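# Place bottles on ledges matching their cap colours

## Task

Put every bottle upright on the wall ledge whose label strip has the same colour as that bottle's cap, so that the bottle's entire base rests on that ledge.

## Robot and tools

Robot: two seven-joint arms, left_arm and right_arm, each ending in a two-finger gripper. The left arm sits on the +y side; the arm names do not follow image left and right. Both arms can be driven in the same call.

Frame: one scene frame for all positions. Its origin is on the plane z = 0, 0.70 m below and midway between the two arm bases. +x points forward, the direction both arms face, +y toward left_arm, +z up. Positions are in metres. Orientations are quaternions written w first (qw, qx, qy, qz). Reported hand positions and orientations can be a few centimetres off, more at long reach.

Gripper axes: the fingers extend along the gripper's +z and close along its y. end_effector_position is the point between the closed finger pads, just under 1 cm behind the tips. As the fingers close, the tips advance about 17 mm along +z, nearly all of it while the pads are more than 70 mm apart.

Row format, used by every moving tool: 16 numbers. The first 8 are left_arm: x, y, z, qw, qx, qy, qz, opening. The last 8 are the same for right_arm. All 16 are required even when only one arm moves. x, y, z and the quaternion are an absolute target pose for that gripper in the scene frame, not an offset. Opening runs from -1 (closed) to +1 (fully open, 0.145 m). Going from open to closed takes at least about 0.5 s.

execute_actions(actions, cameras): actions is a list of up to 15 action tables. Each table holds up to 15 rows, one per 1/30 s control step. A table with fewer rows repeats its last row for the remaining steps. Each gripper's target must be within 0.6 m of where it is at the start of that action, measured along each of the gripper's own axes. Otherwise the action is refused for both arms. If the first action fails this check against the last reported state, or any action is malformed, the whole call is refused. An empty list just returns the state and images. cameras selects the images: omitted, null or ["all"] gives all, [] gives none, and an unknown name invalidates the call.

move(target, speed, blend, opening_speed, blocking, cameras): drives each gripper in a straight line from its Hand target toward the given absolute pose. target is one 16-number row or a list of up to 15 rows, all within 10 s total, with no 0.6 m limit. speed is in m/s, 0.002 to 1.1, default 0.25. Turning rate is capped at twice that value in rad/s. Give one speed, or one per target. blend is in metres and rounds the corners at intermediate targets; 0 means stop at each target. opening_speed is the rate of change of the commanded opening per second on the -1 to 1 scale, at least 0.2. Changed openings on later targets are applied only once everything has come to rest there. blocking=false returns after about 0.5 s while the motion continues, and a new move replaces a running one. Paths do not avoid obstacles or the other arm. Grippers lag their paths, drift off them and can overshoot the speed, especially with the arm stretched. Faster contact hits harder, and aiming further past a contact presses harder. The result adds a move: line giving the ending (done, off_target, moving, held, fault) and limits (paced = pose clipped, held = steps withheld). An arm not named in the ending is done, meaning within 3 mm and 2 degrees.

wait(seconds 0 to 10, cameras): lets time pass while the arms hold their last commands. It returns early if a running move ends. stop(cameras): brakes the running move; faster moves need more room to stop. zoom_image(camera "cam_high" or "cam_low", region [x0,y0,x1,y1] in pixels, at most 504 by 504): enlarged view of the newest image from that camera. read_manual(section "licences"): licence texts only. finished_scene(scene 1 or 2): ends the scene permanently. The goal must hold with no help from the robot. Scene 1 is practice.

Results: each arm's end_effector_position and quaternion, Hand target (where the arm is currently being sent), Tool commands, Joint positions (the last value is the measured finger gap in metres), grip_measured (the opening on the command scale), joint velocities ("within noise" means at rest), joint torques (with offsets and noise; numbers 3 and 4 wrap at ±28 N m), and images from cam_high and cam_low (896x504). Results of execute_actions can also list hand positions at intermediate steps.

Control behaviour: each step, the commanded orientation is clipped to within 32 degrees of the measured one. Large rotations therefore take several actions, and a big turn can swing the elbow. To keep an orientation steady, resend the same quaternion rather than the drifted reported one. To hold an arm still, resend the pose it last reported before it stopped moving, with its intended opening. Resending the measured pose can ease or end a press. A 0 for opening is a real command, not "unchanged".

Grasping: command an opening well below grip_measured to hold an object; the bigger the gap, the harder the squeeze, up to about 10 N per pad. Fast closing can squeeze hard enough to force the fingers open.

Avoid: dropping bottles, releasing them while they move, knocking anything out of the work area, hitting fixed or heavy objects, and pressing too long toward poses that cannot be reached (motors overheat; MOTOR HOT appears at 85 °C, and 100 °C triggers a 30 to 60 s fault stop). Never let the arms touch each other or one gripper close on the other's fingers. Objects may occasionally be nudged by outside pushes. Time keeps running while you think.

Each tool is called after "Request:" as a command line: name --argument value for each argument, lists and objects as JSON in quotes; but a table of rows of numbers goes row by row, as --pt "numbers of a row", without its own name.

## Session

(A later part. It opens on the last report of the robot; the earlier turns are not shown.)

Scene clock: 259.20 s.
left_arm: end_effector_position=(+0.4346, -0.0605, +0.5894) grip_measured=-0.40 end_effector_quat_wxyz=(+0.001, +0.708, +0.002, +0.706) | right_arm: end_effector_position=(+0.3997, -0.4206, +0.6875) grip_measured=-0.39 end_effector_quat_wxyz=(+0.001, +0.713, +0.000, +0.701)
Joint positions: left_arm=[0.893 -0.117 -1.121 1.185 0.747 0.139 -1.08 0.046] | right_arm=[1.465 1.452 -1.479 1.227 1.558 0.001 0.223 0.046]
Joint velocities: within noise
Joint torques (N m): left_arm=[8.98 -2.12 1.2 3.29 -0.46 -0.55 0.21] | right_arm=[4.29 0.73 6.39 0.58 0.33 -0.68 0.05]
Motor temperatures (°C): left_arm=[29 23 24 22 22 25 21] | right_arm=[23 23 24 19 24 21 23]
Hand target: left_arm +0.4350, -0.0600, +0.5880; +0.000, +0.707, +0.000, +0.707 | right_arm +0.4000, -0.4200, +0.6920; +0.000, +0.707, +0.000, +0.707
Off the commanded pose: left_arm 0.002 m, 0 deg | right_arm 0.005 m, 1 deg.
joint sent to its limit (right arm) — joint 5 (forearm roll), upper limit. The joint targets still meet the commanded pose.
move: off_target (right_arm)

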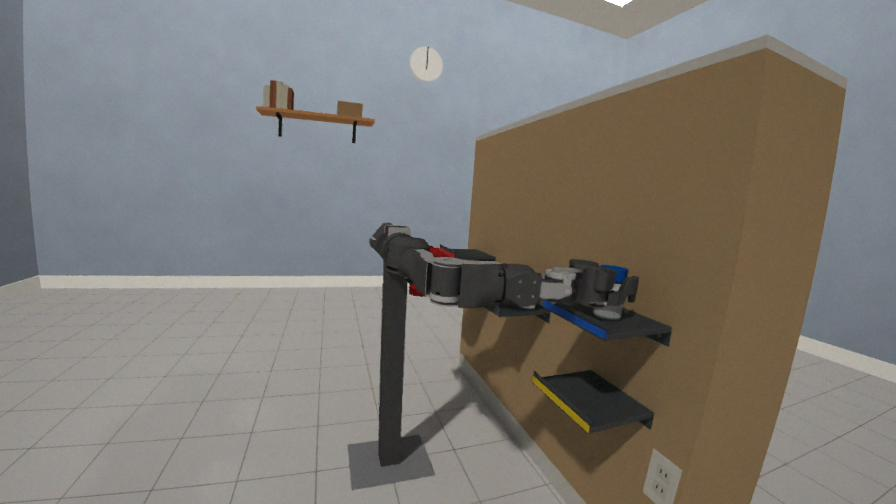

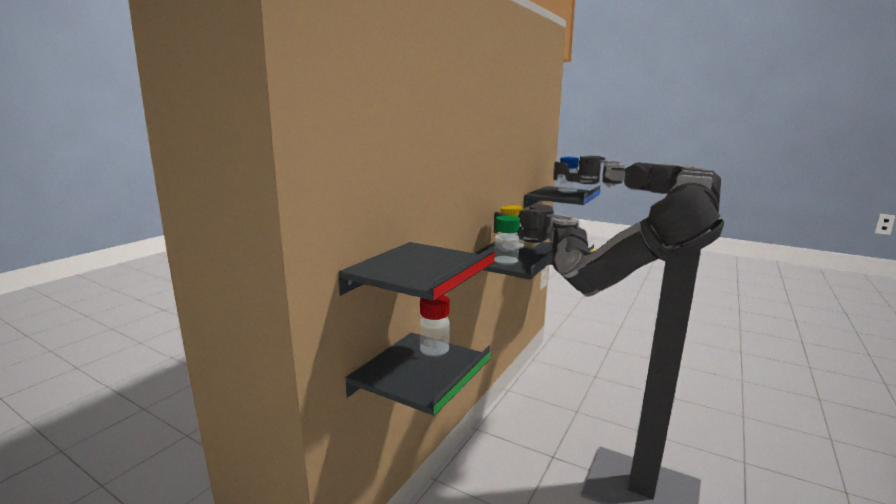

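Request:
move --target '[0.435,-0.06,0.575,0,0.7071,0,0.7071,-0.9,0.40,-0.42,0.676,0,0.7071,0,0.7071,-0.9]' --speed 0.04

Request:
zoom_image --camera "cam_high" --region '[430, 200, 680, 370]'

Request:
zoom_image --camera "cam_low" --region '[460, 140, 660, 300]'

Scene clock: 271.83 s.
left_arm: end_effector_position=(+0.4347, -0.0607, +0.5872) grip_measured=-0.39 end_effector_quat_wxyz=(+0.001, +0.694, +0.002, +0.720) | right_arm: end_effector_position=(+0.3987, -0.4221, +0.6882) grip_measured=-0.39 end_effector_quat_wxyz=(+0.004, +0.692, -0.001, +0.722)
Joint positions: left_arm=[0.877 -0.12 -1.129 1.16 0.699 0.089 -1.066 0.046] | right_arm=[1.327 1.452 -1.362 1.225 1.561 -0.084 0.223 0.046]
Joint velocities: within noise
Joint torques (N m): left_arm=[5.95 -2.44 1.7 1.92 0.23 -0.19 0.29] | right_arm=[1.7 0.7 2.67 0.28 0.23 0.19 0.09]
Motor temperatures (°C): left_arm=[29 22 24 22 22 25 21] | right_arm=[23 23 25 19 24 21 23]
Hand target: left_arm +0.4347, -0.0599, +0.5752; +0.000, +0.707, +0.000, +0.707 | right_arm +0.3998, -0.4200, +0.6761; +0.000, +0.707, +0.000, +0.707
Off the commanded pose: left_arm 0.012 m, 2 deg | right_arm 0.012 m, 2 deg.
joint read past its limit (right arm) — joint 5 (forearm roll), upper limit.
joint sent to its limit (right arm) — joint 5 (forearm roll), upper limit. The joint targets still meet the commanded pose.
move: off_target (left_arm, right_arm)

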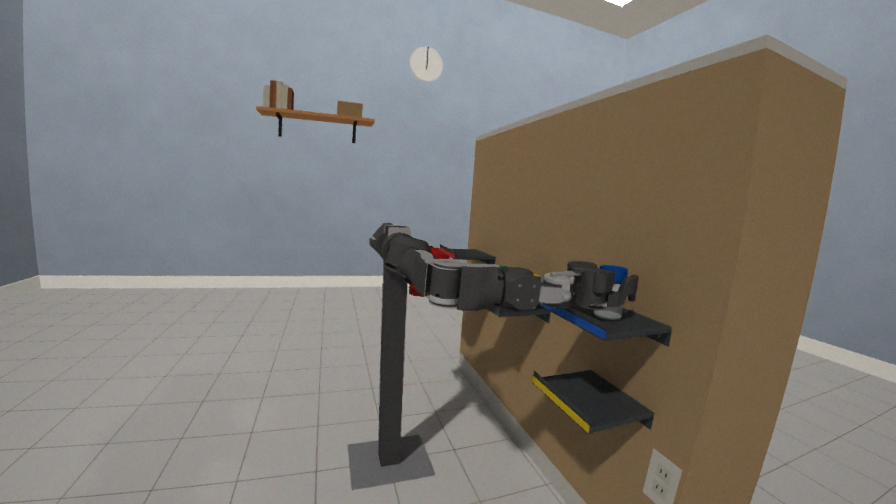

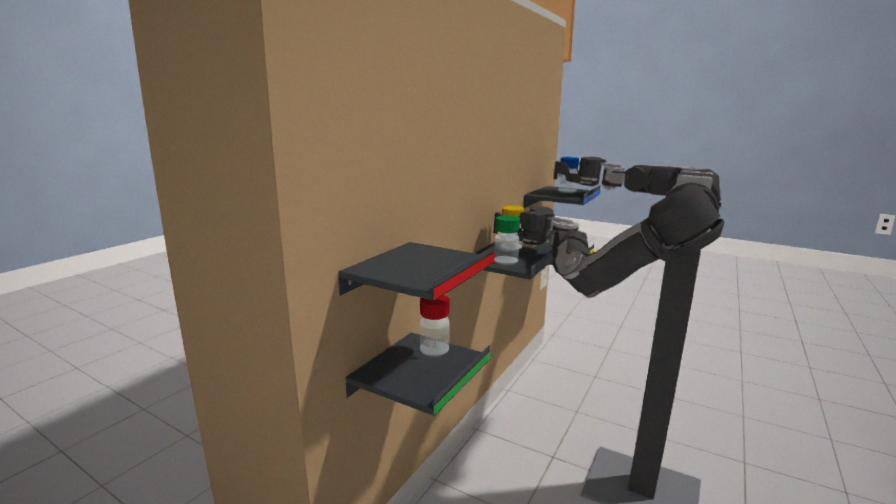

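Scaled by 2.016 from the camera's 896x504 image, which has a finer 1280x720 frame.

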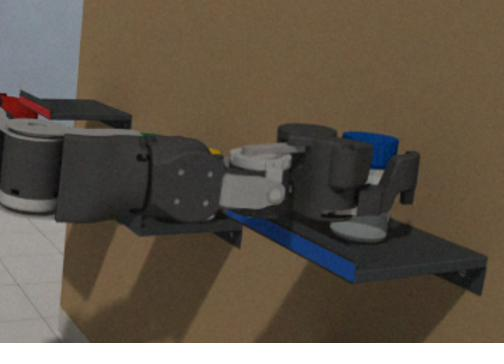

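Scaled by 2.520 from the camera's 896x504 image, which has a finer 1280x720 frame.

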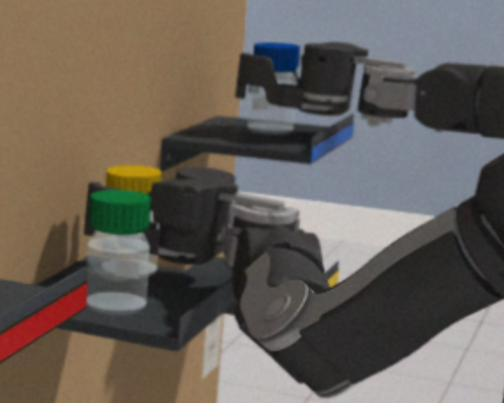

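Request:
move --pt "0.435 -0.06 0.586 0 0.695 0 0.719 -0.9 0.40 -0.421 0.687 0 0.688 0 0.7257 -0.9" --pt "0.435 -0.06 0.586 0 0.695 0 0.719 0.05 0.40 -0.421 0.687 0 0.688 0 0.7257 0.1" --pt "0.30 -0.06 0.60 0 0.7071 0 0.7071 0.05 0.29 -0.40 0.70 0 0.7071 0 0.7071 0.1" --speed 0.12 --opening_speed 0.6

Request:
zoom_image --camera "cam_high" --region '[430, 200, 680, 370]'

Request:
zoom_image --camera "cam_low" --region '[460, 140, 660, 300]'

Scene clock: 290.13 s.
left_arm: end_effector_position=(+0.3001, -0.0612, +0.6009) grip_measured=+0.05 end_effector_quat_wxyz=(+0.004, +0.706, -0.001, +0.708) | right_arm: end_effector_position=(+0.2899, -0.4010, +0.7024) grip_measured=+0.10 end_effector_quat_wxyz=(+0.004, +0.705, +0.000, +0.709)
Joint positions: left_arm=[0.573 -0.079 -1.268 1.799 0.575 0.417 -1.473 0.079] | right_arm=[1.605 1.967 -1.569 1.764 1.561 0.027 0.198 0.083]
Joint velocities: within noise
Joint torques (N m): left_arm=[5.13 -3.28 1.31 4.1 -0.47 -0.04 -0.04] | right_arm=[1.41 -0.3 3.63 0.42 0.23 -0.29 0.15]
Motor temperatures (°C): left_arm=[27 22 24 22 22 24 21] | right_arm=[22 23 25 19 23 20 22]
Hand target: left_arm +0.3000, -0.0600, +0.6000; +0.000, +0.707, +0.000, +0.707 | right_arm +0.2899, -0.4001, +0.7000; +0.001, +0.708, +0.001, +0.707
Off the commanded pose: left_arm 0.002 m, 0 deg | right_arm 0.003 m, 1 deg.
joint read past its limit (right arm) — joint 5 (forearm roll), upper limit.
joint sent to its limit (right arm) — joint 3 (upper arm roll), lower limit; joint 5 (forearm roll), upper limit. The joint targets still meet the commanded pose.
move: done

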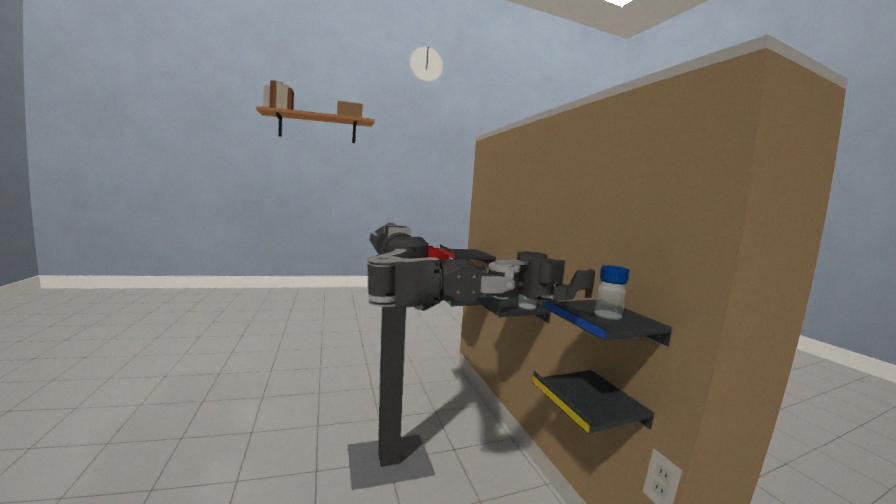

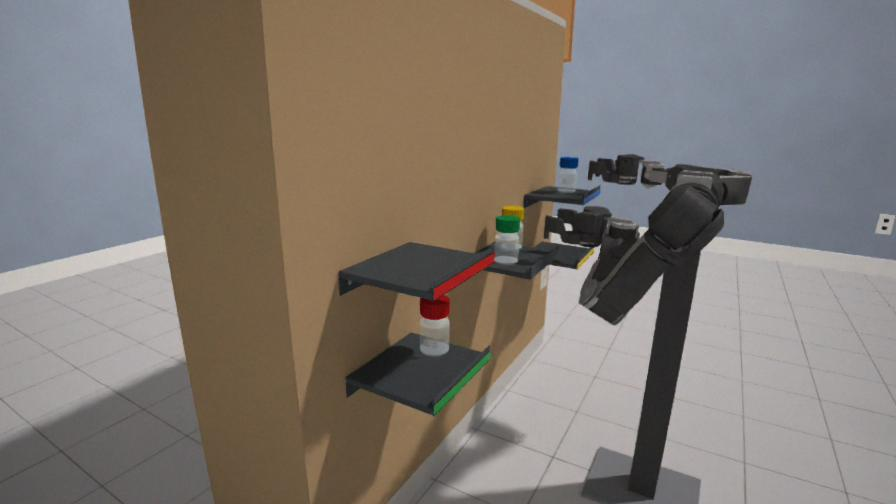

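Scaled by 2.016 from the camera's 896x504 image, which has a finer 1280x720 frame.

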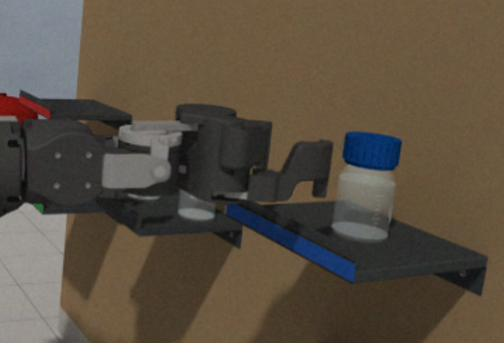

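Scaled by 2.520 from the camera's 896x504 image, which has a finer 1280x720 frame.

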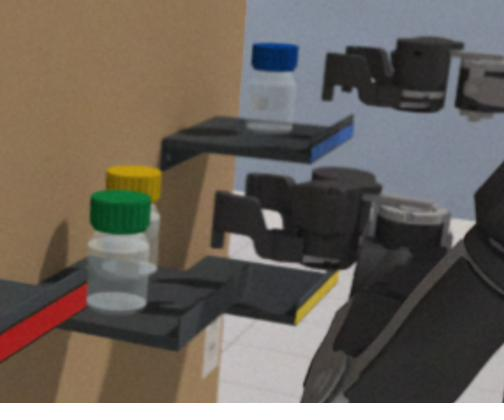

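Request:
move --pt "0.26 0.05 0.60 0 0.7071 0 0.7071 0.35 0.28 -0.34 0.70 0 0.7071 0 0.7071 0.1" --pt "0.26 0.2 0.52 0 0.7071 0 0.7071 0.35 0.27 -0.2 0.65 0 0.7071 0 0.7071 0.1" --pt "0.28 0.338 0.497 0 0.7466 0 0.6652 0.35 0.28 -0.076 0.61 0 0.7071 0 0.7071 0.1" --blend '[0.03,0.03,0]' --speed 0.2

Request:
zoom_image --camera "cam_high" --region '[400, 210, 650, 380]'

Request:
zoom_image --camera "cam_low" --region '[400, 170, 660, 380]'

Scene clock: 312.37 s.
left_arm: end_effector_position=(+0.2809, +0.3383, +0.4985) grip_measured=+0.35 end_effector_quat_wxyz=(-0.008, +0.762, -0.001, +0.648) | right_arm: end_effector_position=(+0.2797, -0.0750, +0.6099) grip_measured=+0.10 end_effector_quat_wxyz=(-0.003, +0.707, +0.002, +0.707)
Joint positions: left_arm=[0.263 1.586 -1.229 1.758 1.383 -0.788 -0.269 0.101] | right_arm=[0.729 0.656 -1.376 2.369 0.86 0.201 -1.562 0.083]
Joint velocities: within noise
Joint torques (N m): left_arm=[3.28 6.61 1.35 0.66 0.08 -0.64 0.24] | right_arm=[3.42 0.22 3.12 2.52 -0.61 0.2 -0.13]
Motor temperatures (°C): left_arm=[26 23 23 22 22 24 21] | right_arm=[22 23 24 19 23 20 22]
Hand target: left_arm +0.2803, +0.3379, +0.4971; -0.007, +0.763, -0.001, +0.646 | right_arm +0.2800, -0.0759, +0.6101; +0.000, +0.707, +0.000, +0.707
Off the commanded pose: left_arm 0.002 m, 3 deg | right_arm 0.001 m, 0 deg.
joint read past its limit (left arm) — joint 6 (wrist pitch), lower limit.
joint sent to its limit (left arm) — joint 6 (wrist pitch), lower limit. The joint targets are off in orientation, not in position.
joint sent to its limit (right arm) — joint 7 (wrist yaw), lower limit. The joint targets still meet the commanded pose.
move: off_target (left_arm)

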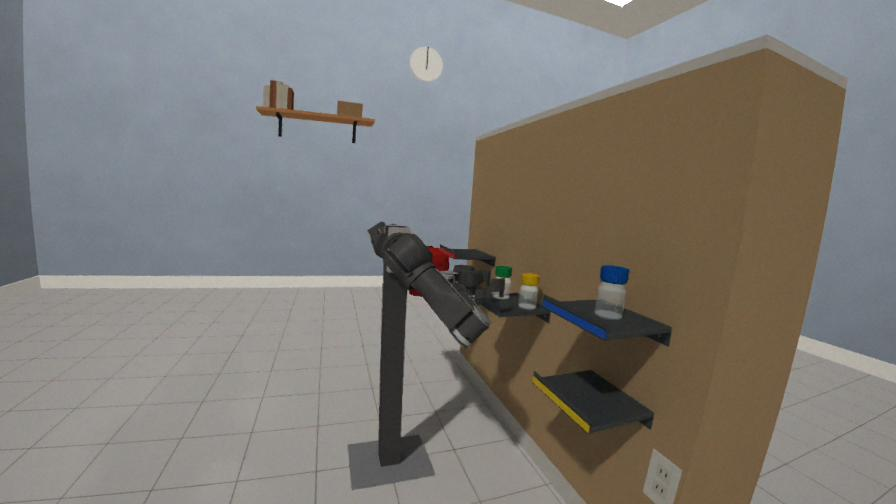

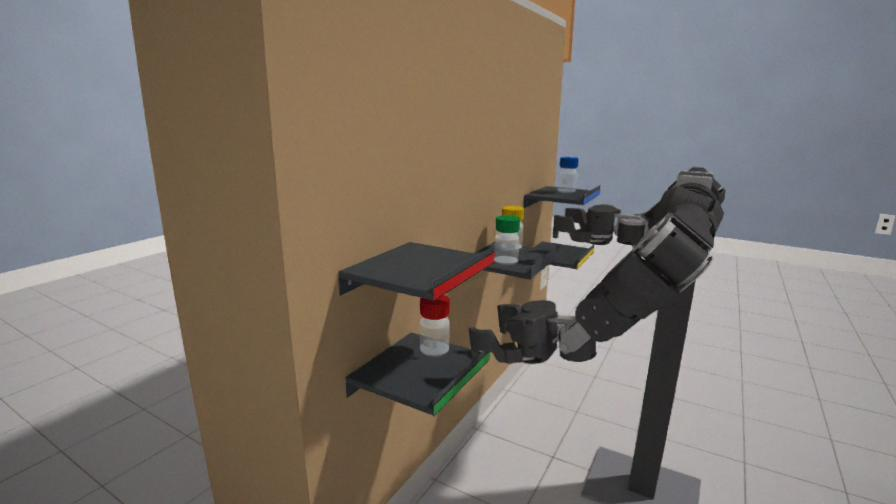

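Scaled by 2.016 from the camera's 896x504 image, which has a finer 1280x720 frame.

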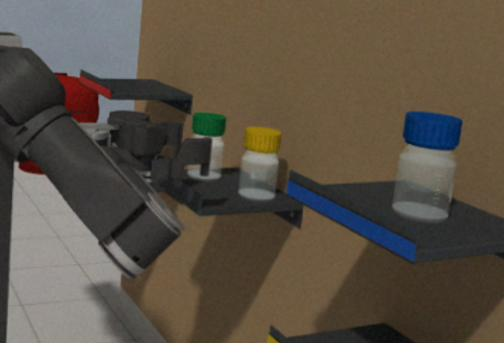

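Scaled by 1.938 from the camera's 896x504 image, which has a finer 1280x720 frame.

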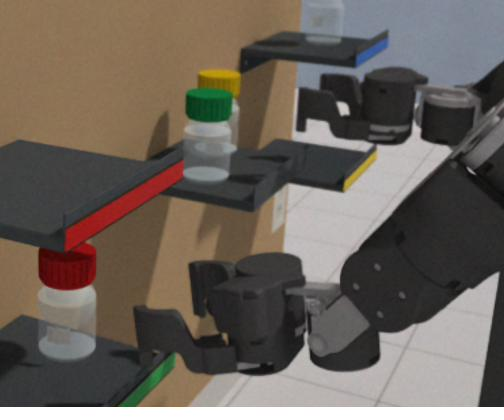

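Request:
move --pt "0.31 0.343 0.495 0 0.7466 0 0.6652 0.35 0.36 -0.073 0.60 0 0.7071 0 0.7071 0.1" --pt "0.415 0.343 0.493 0 0.7466 0 0.6652 0.35 0.435 -0.073 0.592 0 0.7071 0 0.7071 0.1" --blend '[0.01,0]' --speed 0.12

Request:
zoom_image --camera "cam_high" --region '[400, 210, 650, 380]'

Request:
zoom_image --camera "cam_low" --region '[370, 170, 630, 380]'

Scene clock: 332.10 s.
left_arm: end_effector_position=(+0.4160, +0.3440, +0.4964) grip_measured=+0.35 end_effector_quat_wxyz=(-0.001, +0.743, +0.003, +0.669) | right_arm: end_effector_position=(+0.4347, -0.0737, +0.5905) grip_measured=+0.10 end_effector_quat_wxyz=(+0.004, +0.708, +0.001, +0.706)
Joint positions: left_arm=[0.693 1.09 -1.164 1.151 1.379 -0.403 -0.033 0.101] | right_arm=[1 0.503 -1.3 1.611 1.076 0.001 -1.045 0.083]
Joint velocities: within noise
Joint torques (N m): left_arm=[6.58 5.13 2.07 0.9 0.07 -0.53 0.25] | right_arm=[7.03 -0.04 4.67 2.28 -0.37 -0.34 0.17]
Motor temperatures (°C): left_arm=[25 24 23 21 22 25 21] | right_arm=[23 23 24 19 23 20 22]
Hand target: left_arm +0.4150, +0.3430, +0.4932; +0.000, +0.746, +0.000, +0.665 | right_arm +0.4350, -0.0730, +0.5920; +0.000, +0.707, +0.000, +0.707
Off the commanded pose: left_arm 0.004 m, 1 deg | right_arm 0.002 m, 0 deg.
move: off_target (left_arm)

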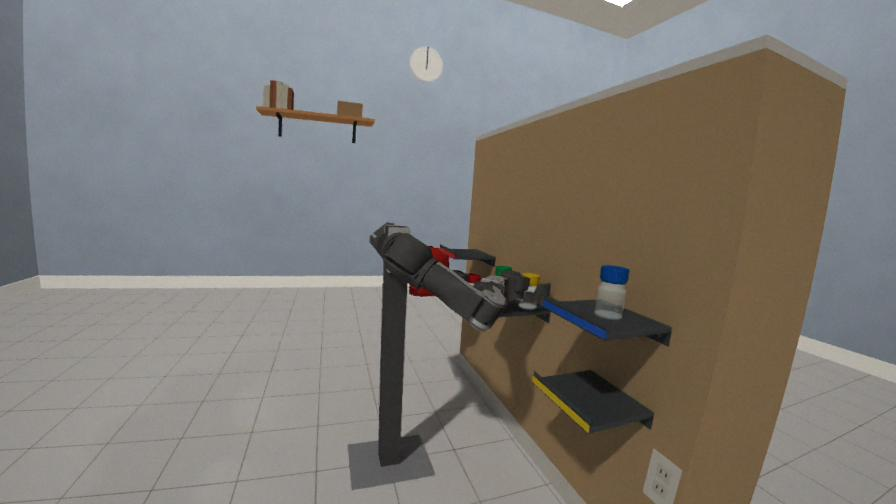

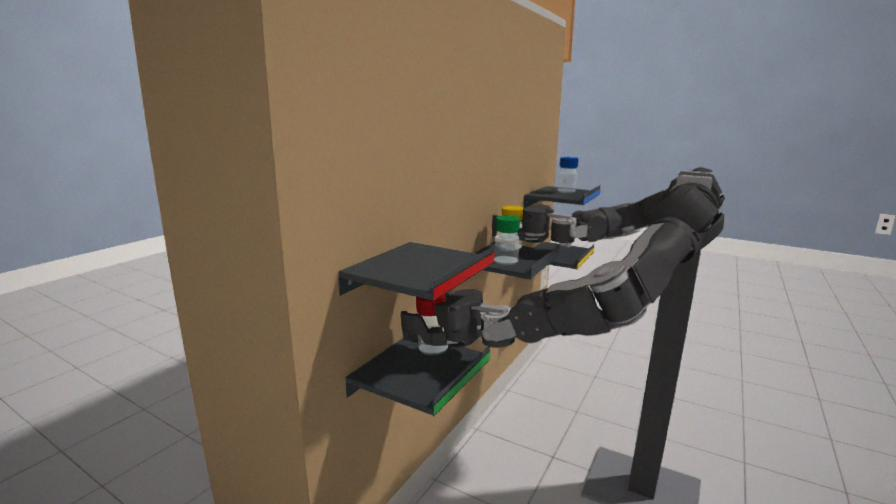

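Scaled by 2.016 from the camera's 896x504 image, which has a finer 1280x720 frame.

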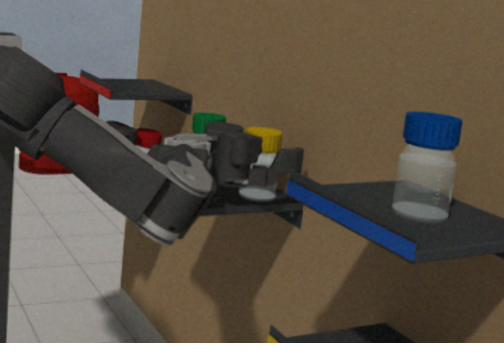

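Scaled by 1.938 from the camera's 896x504 image, which has a finer 1280x720 frame.

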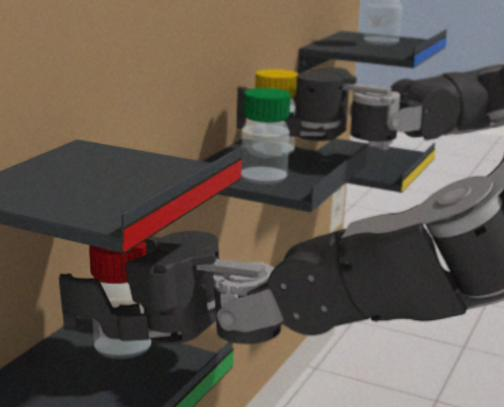

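Request:
move --pt "0.415 0.343 0.493 0 0.7466 0 0.6652 -0.9 0.435 -0.073 0.592 0 0.7071 0 0.7071 -0.9" --pt "0.415 0.343 0.513 0 0.7466 0 0.6652 -0.9 0.43 -0.073 0.617 0 0.7071 0 0.7071 -0.9" --speed 0.12 --opening_speed 0.9

Request:
zoom_image --camera "cam_high" --region '[400, 210, 650, 380]'

Request:
zoom_image --camera "cam_low" --region '[370, 170, 630, 380]'

Scene clock: 346.33 s.
left_arm: end_effector_position=(+0.4142, +0.3419, +0.5098) grip_measured=-0.47 end_effector_quat_wxyz=(+0.002, +0.750, -0.003, +0.662) | right_arm: end_effector_position=(+0.4297, -0.0721, +0.6139) grip_measured=-0.40 end_effector_quat_wxyz=(-0.002, +0.710, +0.002, +0.704)
Joint positions: left_arm=[0.717 1.143 -1.162 1.225 1.385 -0.345 -0.048 0.04] | right_arm=[1.062 0.526 -1.294 1.687 1.147 0.057 -1.083 0.045]
Joint velocities: within noise
Joint torques (N m): left_arm=[7.74 5.6 3.58 1.73 0.16 -0.77 -0.05] | right_arm=[7.5 0.44 4.56 2.25 -0.61 -0.19 -0.17]
Motor temperatures (°C): left_arm=[26 24 24 21 22 25 21] | right_arm=[24 23 25 19 23 20 22]
Hand target: left_arm +0.4150, +0.3430, +0.5130; +0.000, +0.747, +0.000, +0.665 | right_arm +0.4300, -0.0731, +0.6171; +0.000, +0.707, +0.000, +0.707
Off the commanded pose: left_arm 0.003 m, 1 deg | right_arm 0.003 m, 1 deg.
move: done

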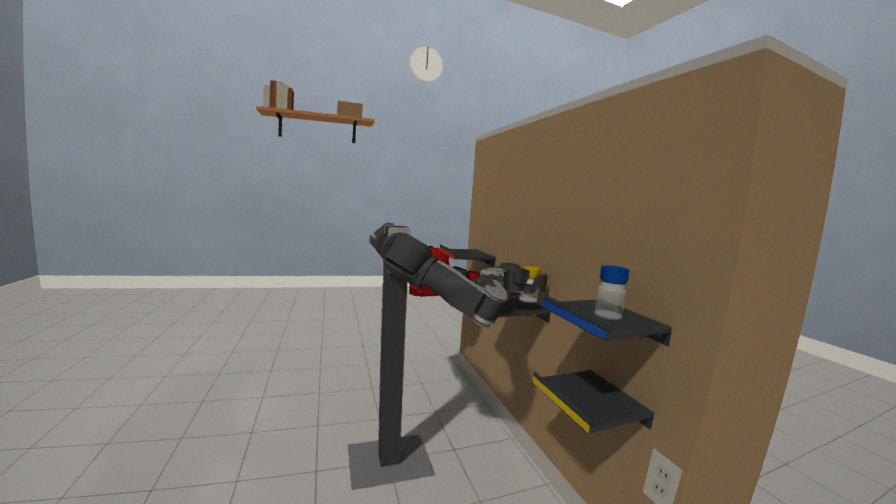

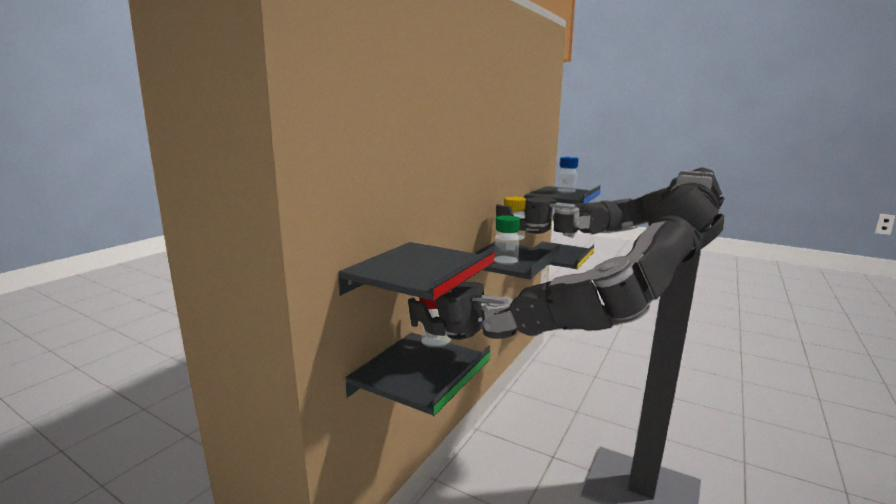

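Scaled by 2.016 from the camera's 896x504 image, which has a finer 1280x720 frame.

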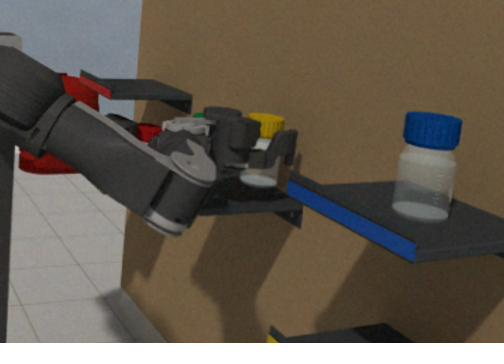

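Scaled by 1.938 from the camera's 896x504 image, which has a finer 1280x720 frame.

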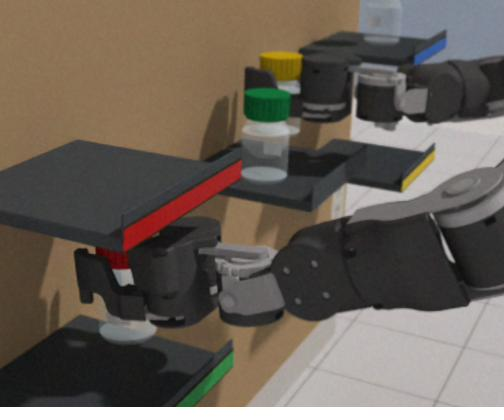

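Request:
move --pt "0.415 0.343 0.488 0 0.7466 0 0.6652 -0.9 0.25 -0.12 0.635 0 0.7071 0 0.7071 -0.9" --pt "0.415 0.343 0.493 0 0.7466 0 0.6652 0.2 0.24 -0.25 0.56 0 0.7071 0 0.7071 -0.9" --speed 0.15 --opening_speed 0.8

Request:
move --pt "0.430 0.343 0.493 0 0.7466 0 0.6652 0.2 0.25 -0.37 0.535 0 0.7071 0 0.7071 -0.9" --pt "0.430 0.343 0.493 0 0.7466 0 0.6652 -0.9 0.25 -0.39 0.535 0 0.7071 0 0.7071 -0.9" --speed 0.15 --opening_speed 0.9

Request:
zoom_image --camera "cam_high" --region '[430, 240, 680, 440]'

Request:
zoom_image --camera "cam_low" --region '[370, 170, 630, 380]'

Scene clock: 366.17 s.
left_arm: end_effector_position=(+0.4159, +0.3430, +0.4950) grip_measured=+0.20 end_effector_quat_wxyz=(+0.001, +0.744, +0.001, +0.668) | right_arm: end_effector_position=(+0.2402, -0.2509, +0.5592) grip_measured=-0.41 end_effector_quat_wxyz=(+0.009, +0.711, +0.000, +0.703)
Joint positions: left_arm=[0.692 1.088 -1.164 1.146 1.378 -0.402 -0.025 0.09] | right_arm=[0.517 1.668 -1.571 2.277 0.786 -0.777 -0.964 0.045]
Joint velocities: within noise
Joint torques (N m): left_arm=[6.74 5.55 2.32 1.69 0.09 -0.53 0.03] | right_arm=[1.91 5.05 1.54 2.14 -0.34 -0.48 0.16]
Motor temperatures (°C): left_arm=[27 24 25 21 21 25 21] | right_arm=[25 23 25 19 23 20 22]
Hand target: left_arm +0.4150, +0.3430, +0.4930; +0.000, +0.747, +0.000, +0.665 | right_arm +0.2401, -0.2499, +0.5601; +0.005, +0.710, +0.000, +0.705
Off the commanded pose: left_arm 0.002 m, 0 deg | right_arm 0.001 m, 1 deg.
joint sent to its limit (right arm) — joint 3 (upper arm roll), lower limit; joint 6 (wrist pitch), lower limit. The joint targets still meet the commanded pose.
move: done

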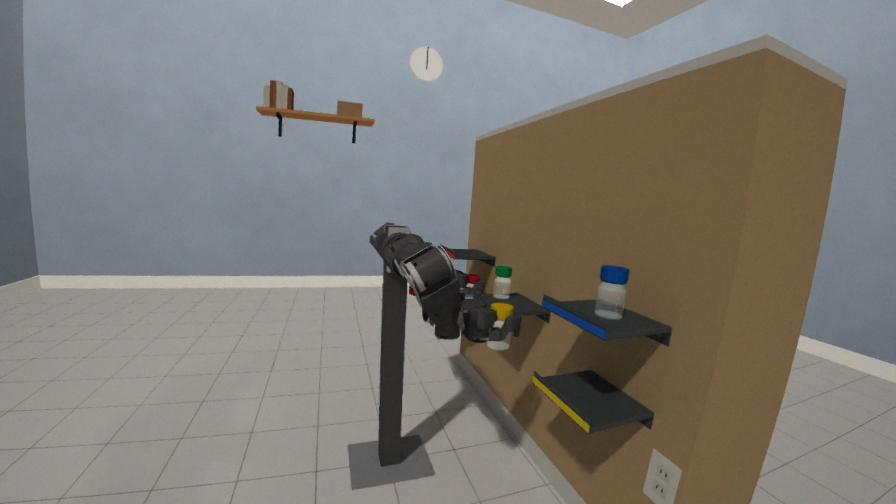

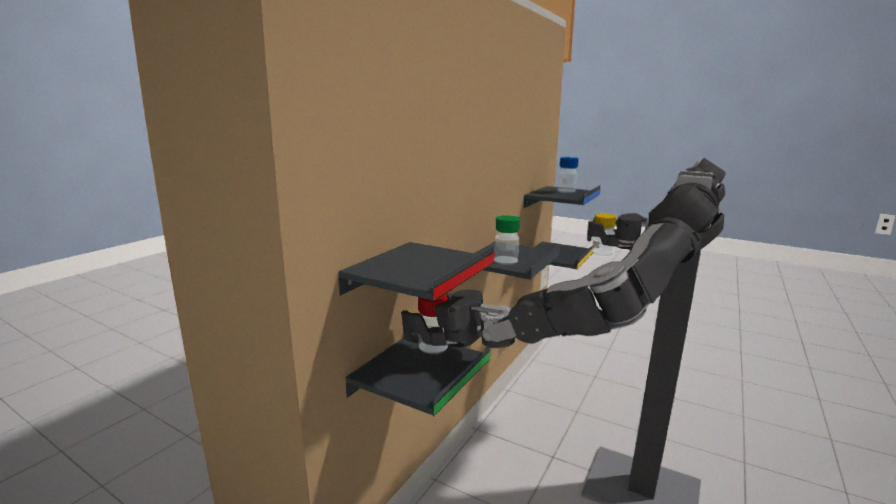

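Scene clock: 369.10 s.
left_arm: end_effector_position=(+0.4296, +0.3456, +0.4950) grip_measured=-0.29 end_effector_quat_wxyz=(-0.003, +0.745, +0.003, +0.667) | right_arm: end_effector_position=(+0.2505, -0.3903, +0.5346) grip_measured=-0.41 end_effector_quat_wxyz=(+0.037, +0.770, +0.010, +0.636)
Joint positions: left_arm=[0.737 1.031 -1.164 1.058 1.37 -0.373 0.002 0.054] | right_arm=[0.603 1.827 -1.571 1.75 1.559 -0.778 0.003 0.045]
Joint velocities: within noise
Joint torques (N m): left_arm=[7.85 4 2.24 0.92 0.09 -0.53 0.22] | right_arm=[1.89 6.66 2.14 0.16 0.16 -0.63 0.11]
Motor temperatures (°C): left_arm=[27 24 25 21 21 25 21] | right_arm=[24 23 24 19 23 20 22]
Hand target: left_arm +0.4299, +0.3431, +0.4929; +0.000, +0.747, +0.000, +0.665 | right_arm +0.2503, -0.3898, +0.5351; +0.035, +0.769, +0.011, +0.638
Off the commanded pose: left_arm 0.003 m, 1 deg | right_arm 0.001 m, 12 deg.
joint sent to its limit (right arm) — joint 3 (upper arm roll), lower limit; joint 5 (forearm roll), upper limit; joint 6 (wrist pitch), lower limit. The joint targets are off in orientation, not in position.
move: off_target (right_arm)

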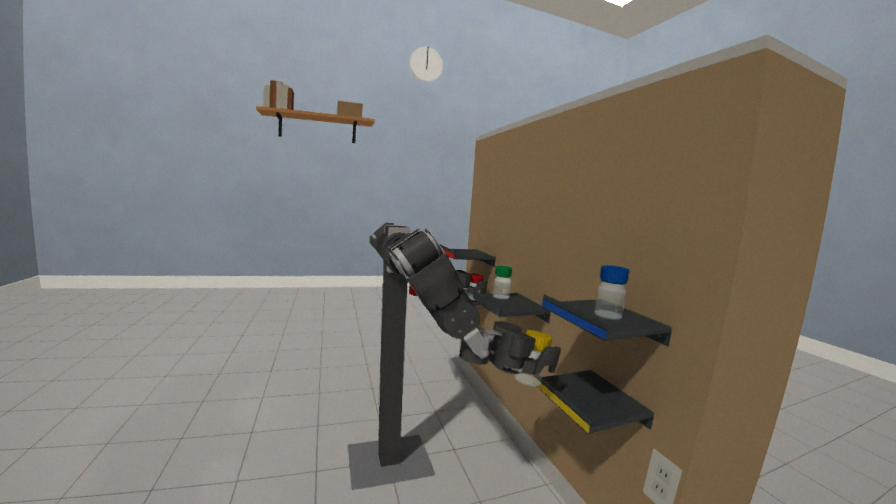

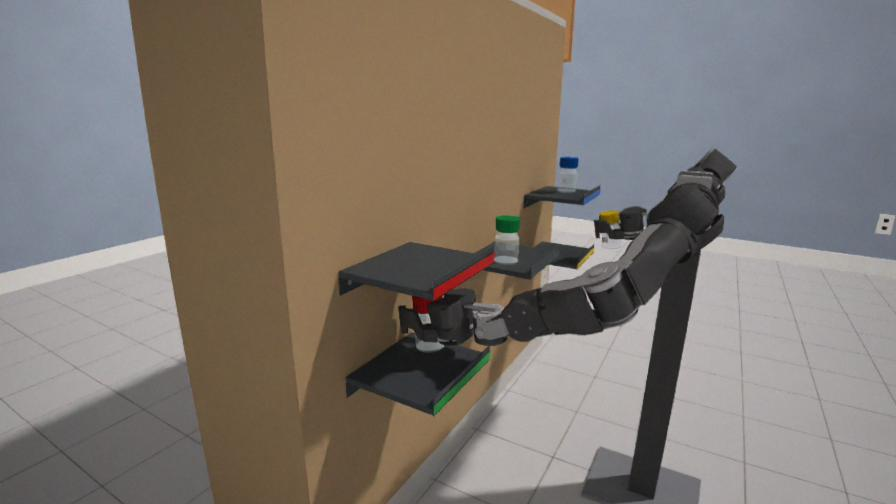

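Scaled by 2.016 from the camera's 896x504 image, which has a finer 1280x720 frame.

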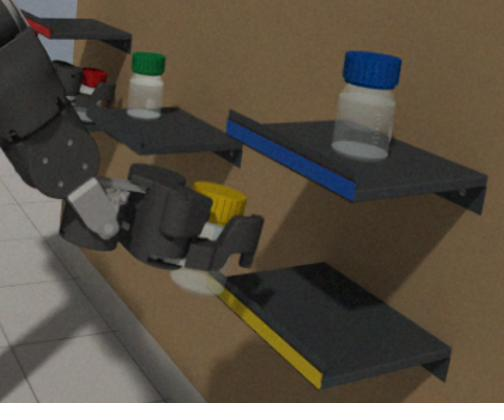

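Scaled by 1.938 from the camera's 896x504 image, which has a finer 1280x720 frame.

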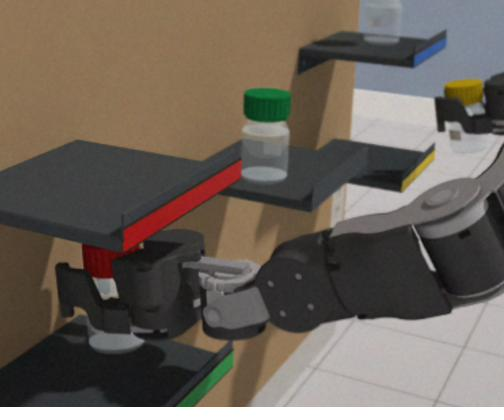

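Request:
move --pt "0.425 0.343 0.513 0 0.7466 0 0.6652 -0.9 0.27 -0.41 0.552 0 0.7071 0 0.7071 -0.9" --pt "0.27 0.33 0.515 0 0.7466 0 0.6652 -0.9 0.41 -0.42 0.55 0 0.7071 0 0.7071 -0.9" --pt "0.26 0.2 0.61 0 0.7071 0 0.7071 -0.9 0.41 -0.42 0.525 0 0.7071 0 0.7071 -0.9" --pt "0.28 0.30 0.74 0 0.7071 0 0.7071 -0.9 0.41 -0.42 0.505 0 0.7071 0 0.7071 -0.9" --blend '[0.01,0.02,0.04,0]' --speed 0.18

Request:
zoom_image --camera "cam_high" --region '[430, 240, 680, 440]'

Request:
zoom_image --camera "cam_low" --region '[370, 170, 630, 380]'

Scene clock: 384.37 s.
left_arm: end_effector_position=(+0.2800, +0.3002, +0.7399) grip_measured=-0.30 end_effector_quat_wxyz=(-0.018, +0.695, -0.025, +0.718) | right_arm: end_effector_position=(+0.4096, -0.4206, +0.5027) grip_measured=-0.41 end_effector_quat_wxyz=(+0.001, +0.712, -0.001, +0.703)
Joint positions: left_arm=[1.876 1.974 -1.563 2.227 1.584 0.285 -0.235 0.053] | right_arm=[0.679 1.014 -1.026 0.687 1.479 -0.477 0.426 0.045]
Joint velocities: within noise
Joint torques (N m): left_arm=[2.57 -1.44 1.91 -0.43 0.07 -0.75 0.17] | right_arm=[5.24 6.18 3.55 0.73 0.4 -0.68 0.16]
Motor temperatures (°C): left_arm=[27 24 25 21 21 25 21] | right_arm=[23 24 24 19 23 21 22]
Hand target: left_arm +0.2800, +0.3001, +0.7398; -0.015, +0.695, -0.024, +0.719 | right_arm +0.4100, -0.4200, +0.5050; +0.000, +0.707, +0.000, +0.707
Off the commanded pose: left_arm 0.000 m, 4 deg | right_arm 0.002 m, 1 deg.
joint sent to its limit (left arm) — joint 3 (upper arm roll), lower limit; joint 5 (forearm roll), upper limit. The joint targets are off in orientation, not in position.
move: off_target (left_arm)

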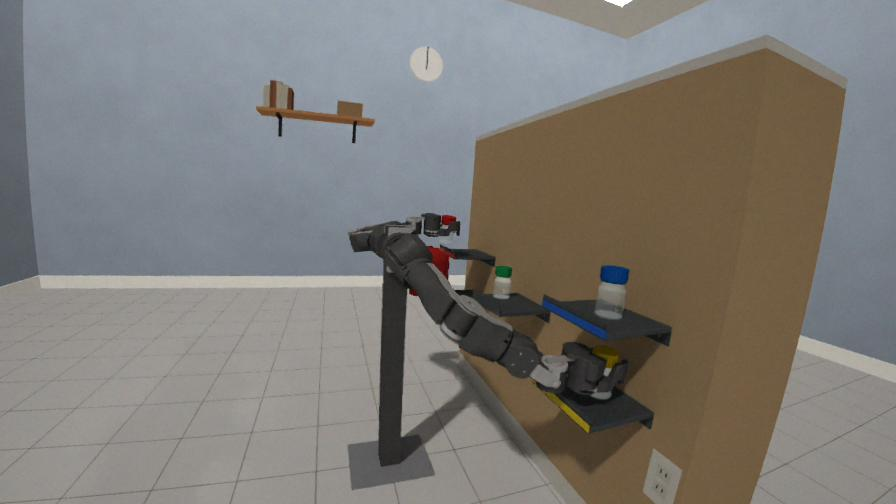

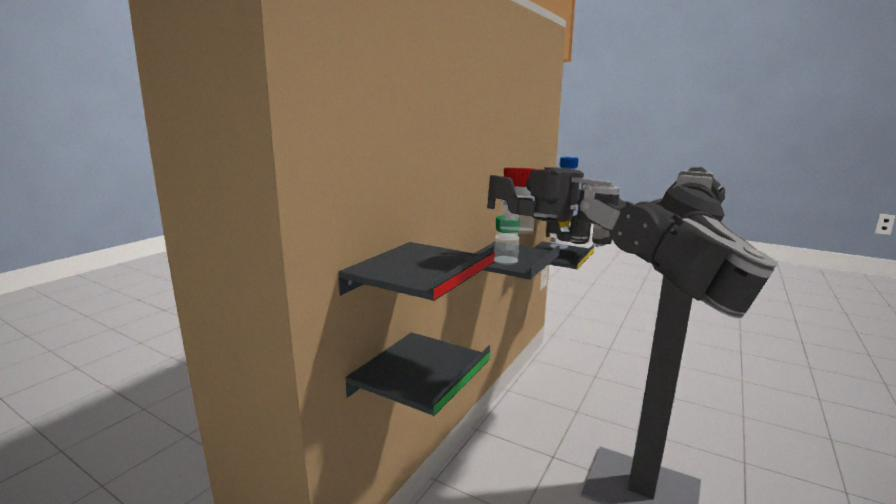

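Scaled by 2.016 from the camera's 896x504 image, which has a finer 1280x720 frame.

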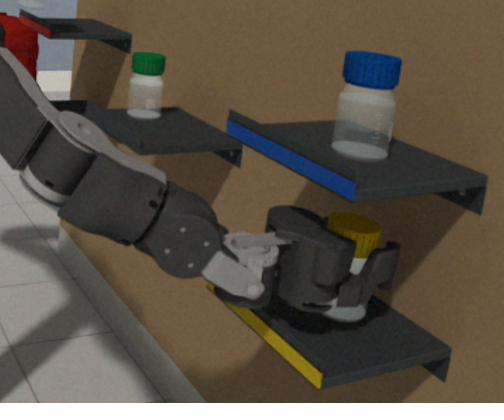

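Scaled by 1.938 from the camera's 896x504 image, which has a finer 1280x720 frame.

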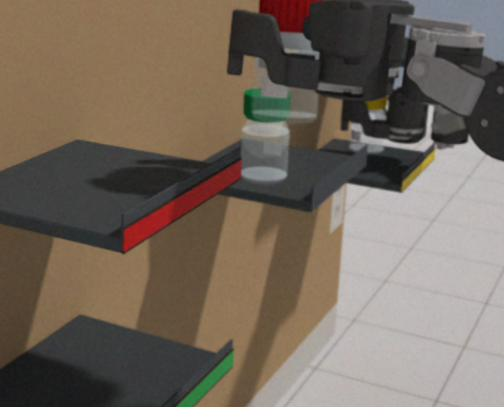

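Request:
move --pt "0.34 0.37 0.735 0 0.7071 0 0.7071 -0.9 0.41 -0.42 0.490 0 0.7071 0 0.7071 -0.9" --pt "0.42 0.37 0.715 0 0.7071 0 0.7071 -0.9 0.41 -0.42 0.478 0 0.7071 0 0.7071 -0.9" --blend '[0.01,0]' --speed '[0.12,0.08]'

Request:
zoom_image --camera "cam_high" --region '[430, 240, 680, 440]'

Request:
zoom_image --camera "cam_low" --region '[320, 170, 580, 330]'

Scene clock: 396.50 s.
left_arm: end_effector_position=(+0.4202, +0.3700, +0.7148) grip_measured=-0.30 end_effector_quat_wxyz=(+0.000, +0.709, +0.001, +0.705) | right_arm: end_effector_position=(+0.4114, -0.4256, +0.4937) grip_measured=-0.42 end_effector_quat_wxyz=(+0.009, +0.687, -0.003, +0.727)
Joint positions: left_arm=[1.638 1.381 -1.562 1.38 1.571 0.082 -0.002 0.053] | right_arm=[0.711 0.906 -1.055 0.487 1.544 -0.582 0.537 0.044]
Joint velocities: within noise
Joint torques (N m): left_arm=[6.42 -0.12 3.43 0.09 0.1 -0.93 0.19] | right_arm=[2.57 3.52 -0.5 0.2 0.04 0.62 0.08]
Motor temperatures (°C): left_arm=[26 23 24 21 21 25 21] | right_arm=[24 24 24 19 23 21 22]
Hand target: left_arm +0.4200, +0.3700, +0.7151; +0.000, +0.707, +0.000, +0.707 | right_arm +0.4095, -0.4198, +0.4783; +0.000, +0.707, +0.000, +0.707
Off the commanded pose: left_arm 0.000 m, 0 deg | right_arm 0.017 m, 3 deg.
move: off_target (right_arm)

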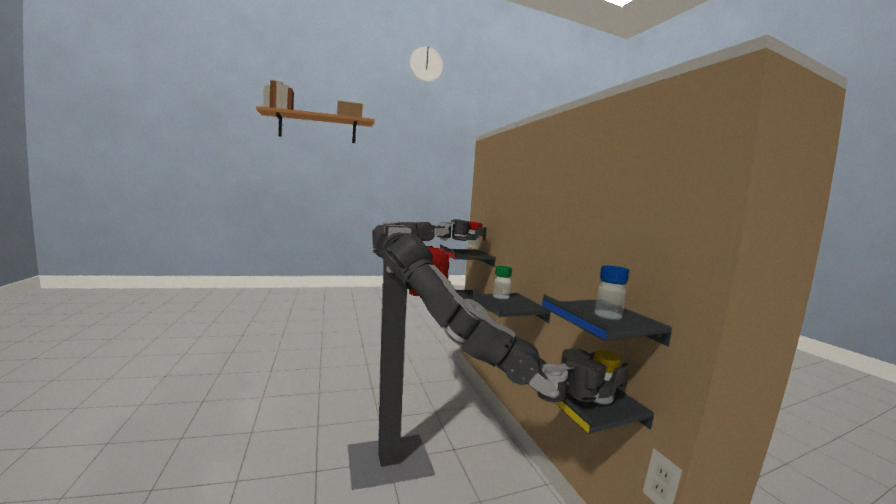

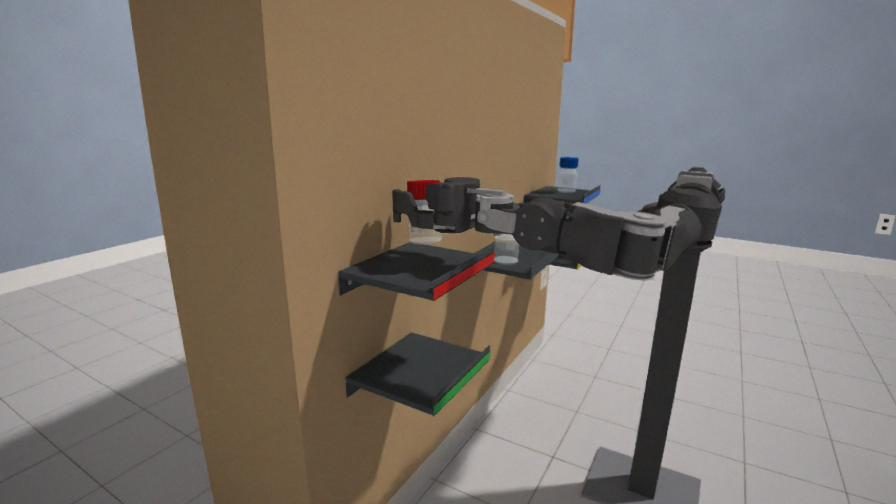

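Scaled by 2.016 from the camera's 896x504 image, which has a finer 1280x720 frame.

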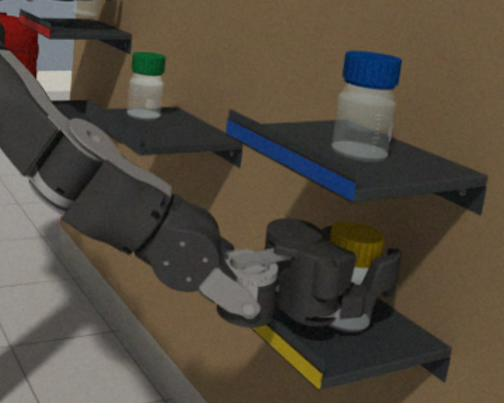

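Scaled by 1.938 from the camera's 896x504 image, which has a finer 1280x720 frame.

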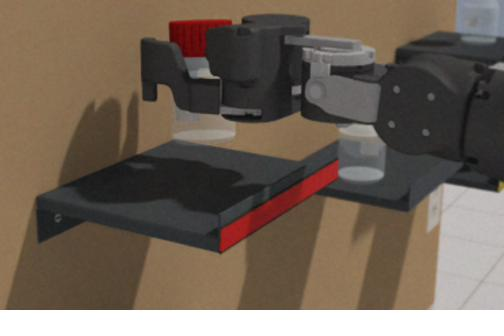

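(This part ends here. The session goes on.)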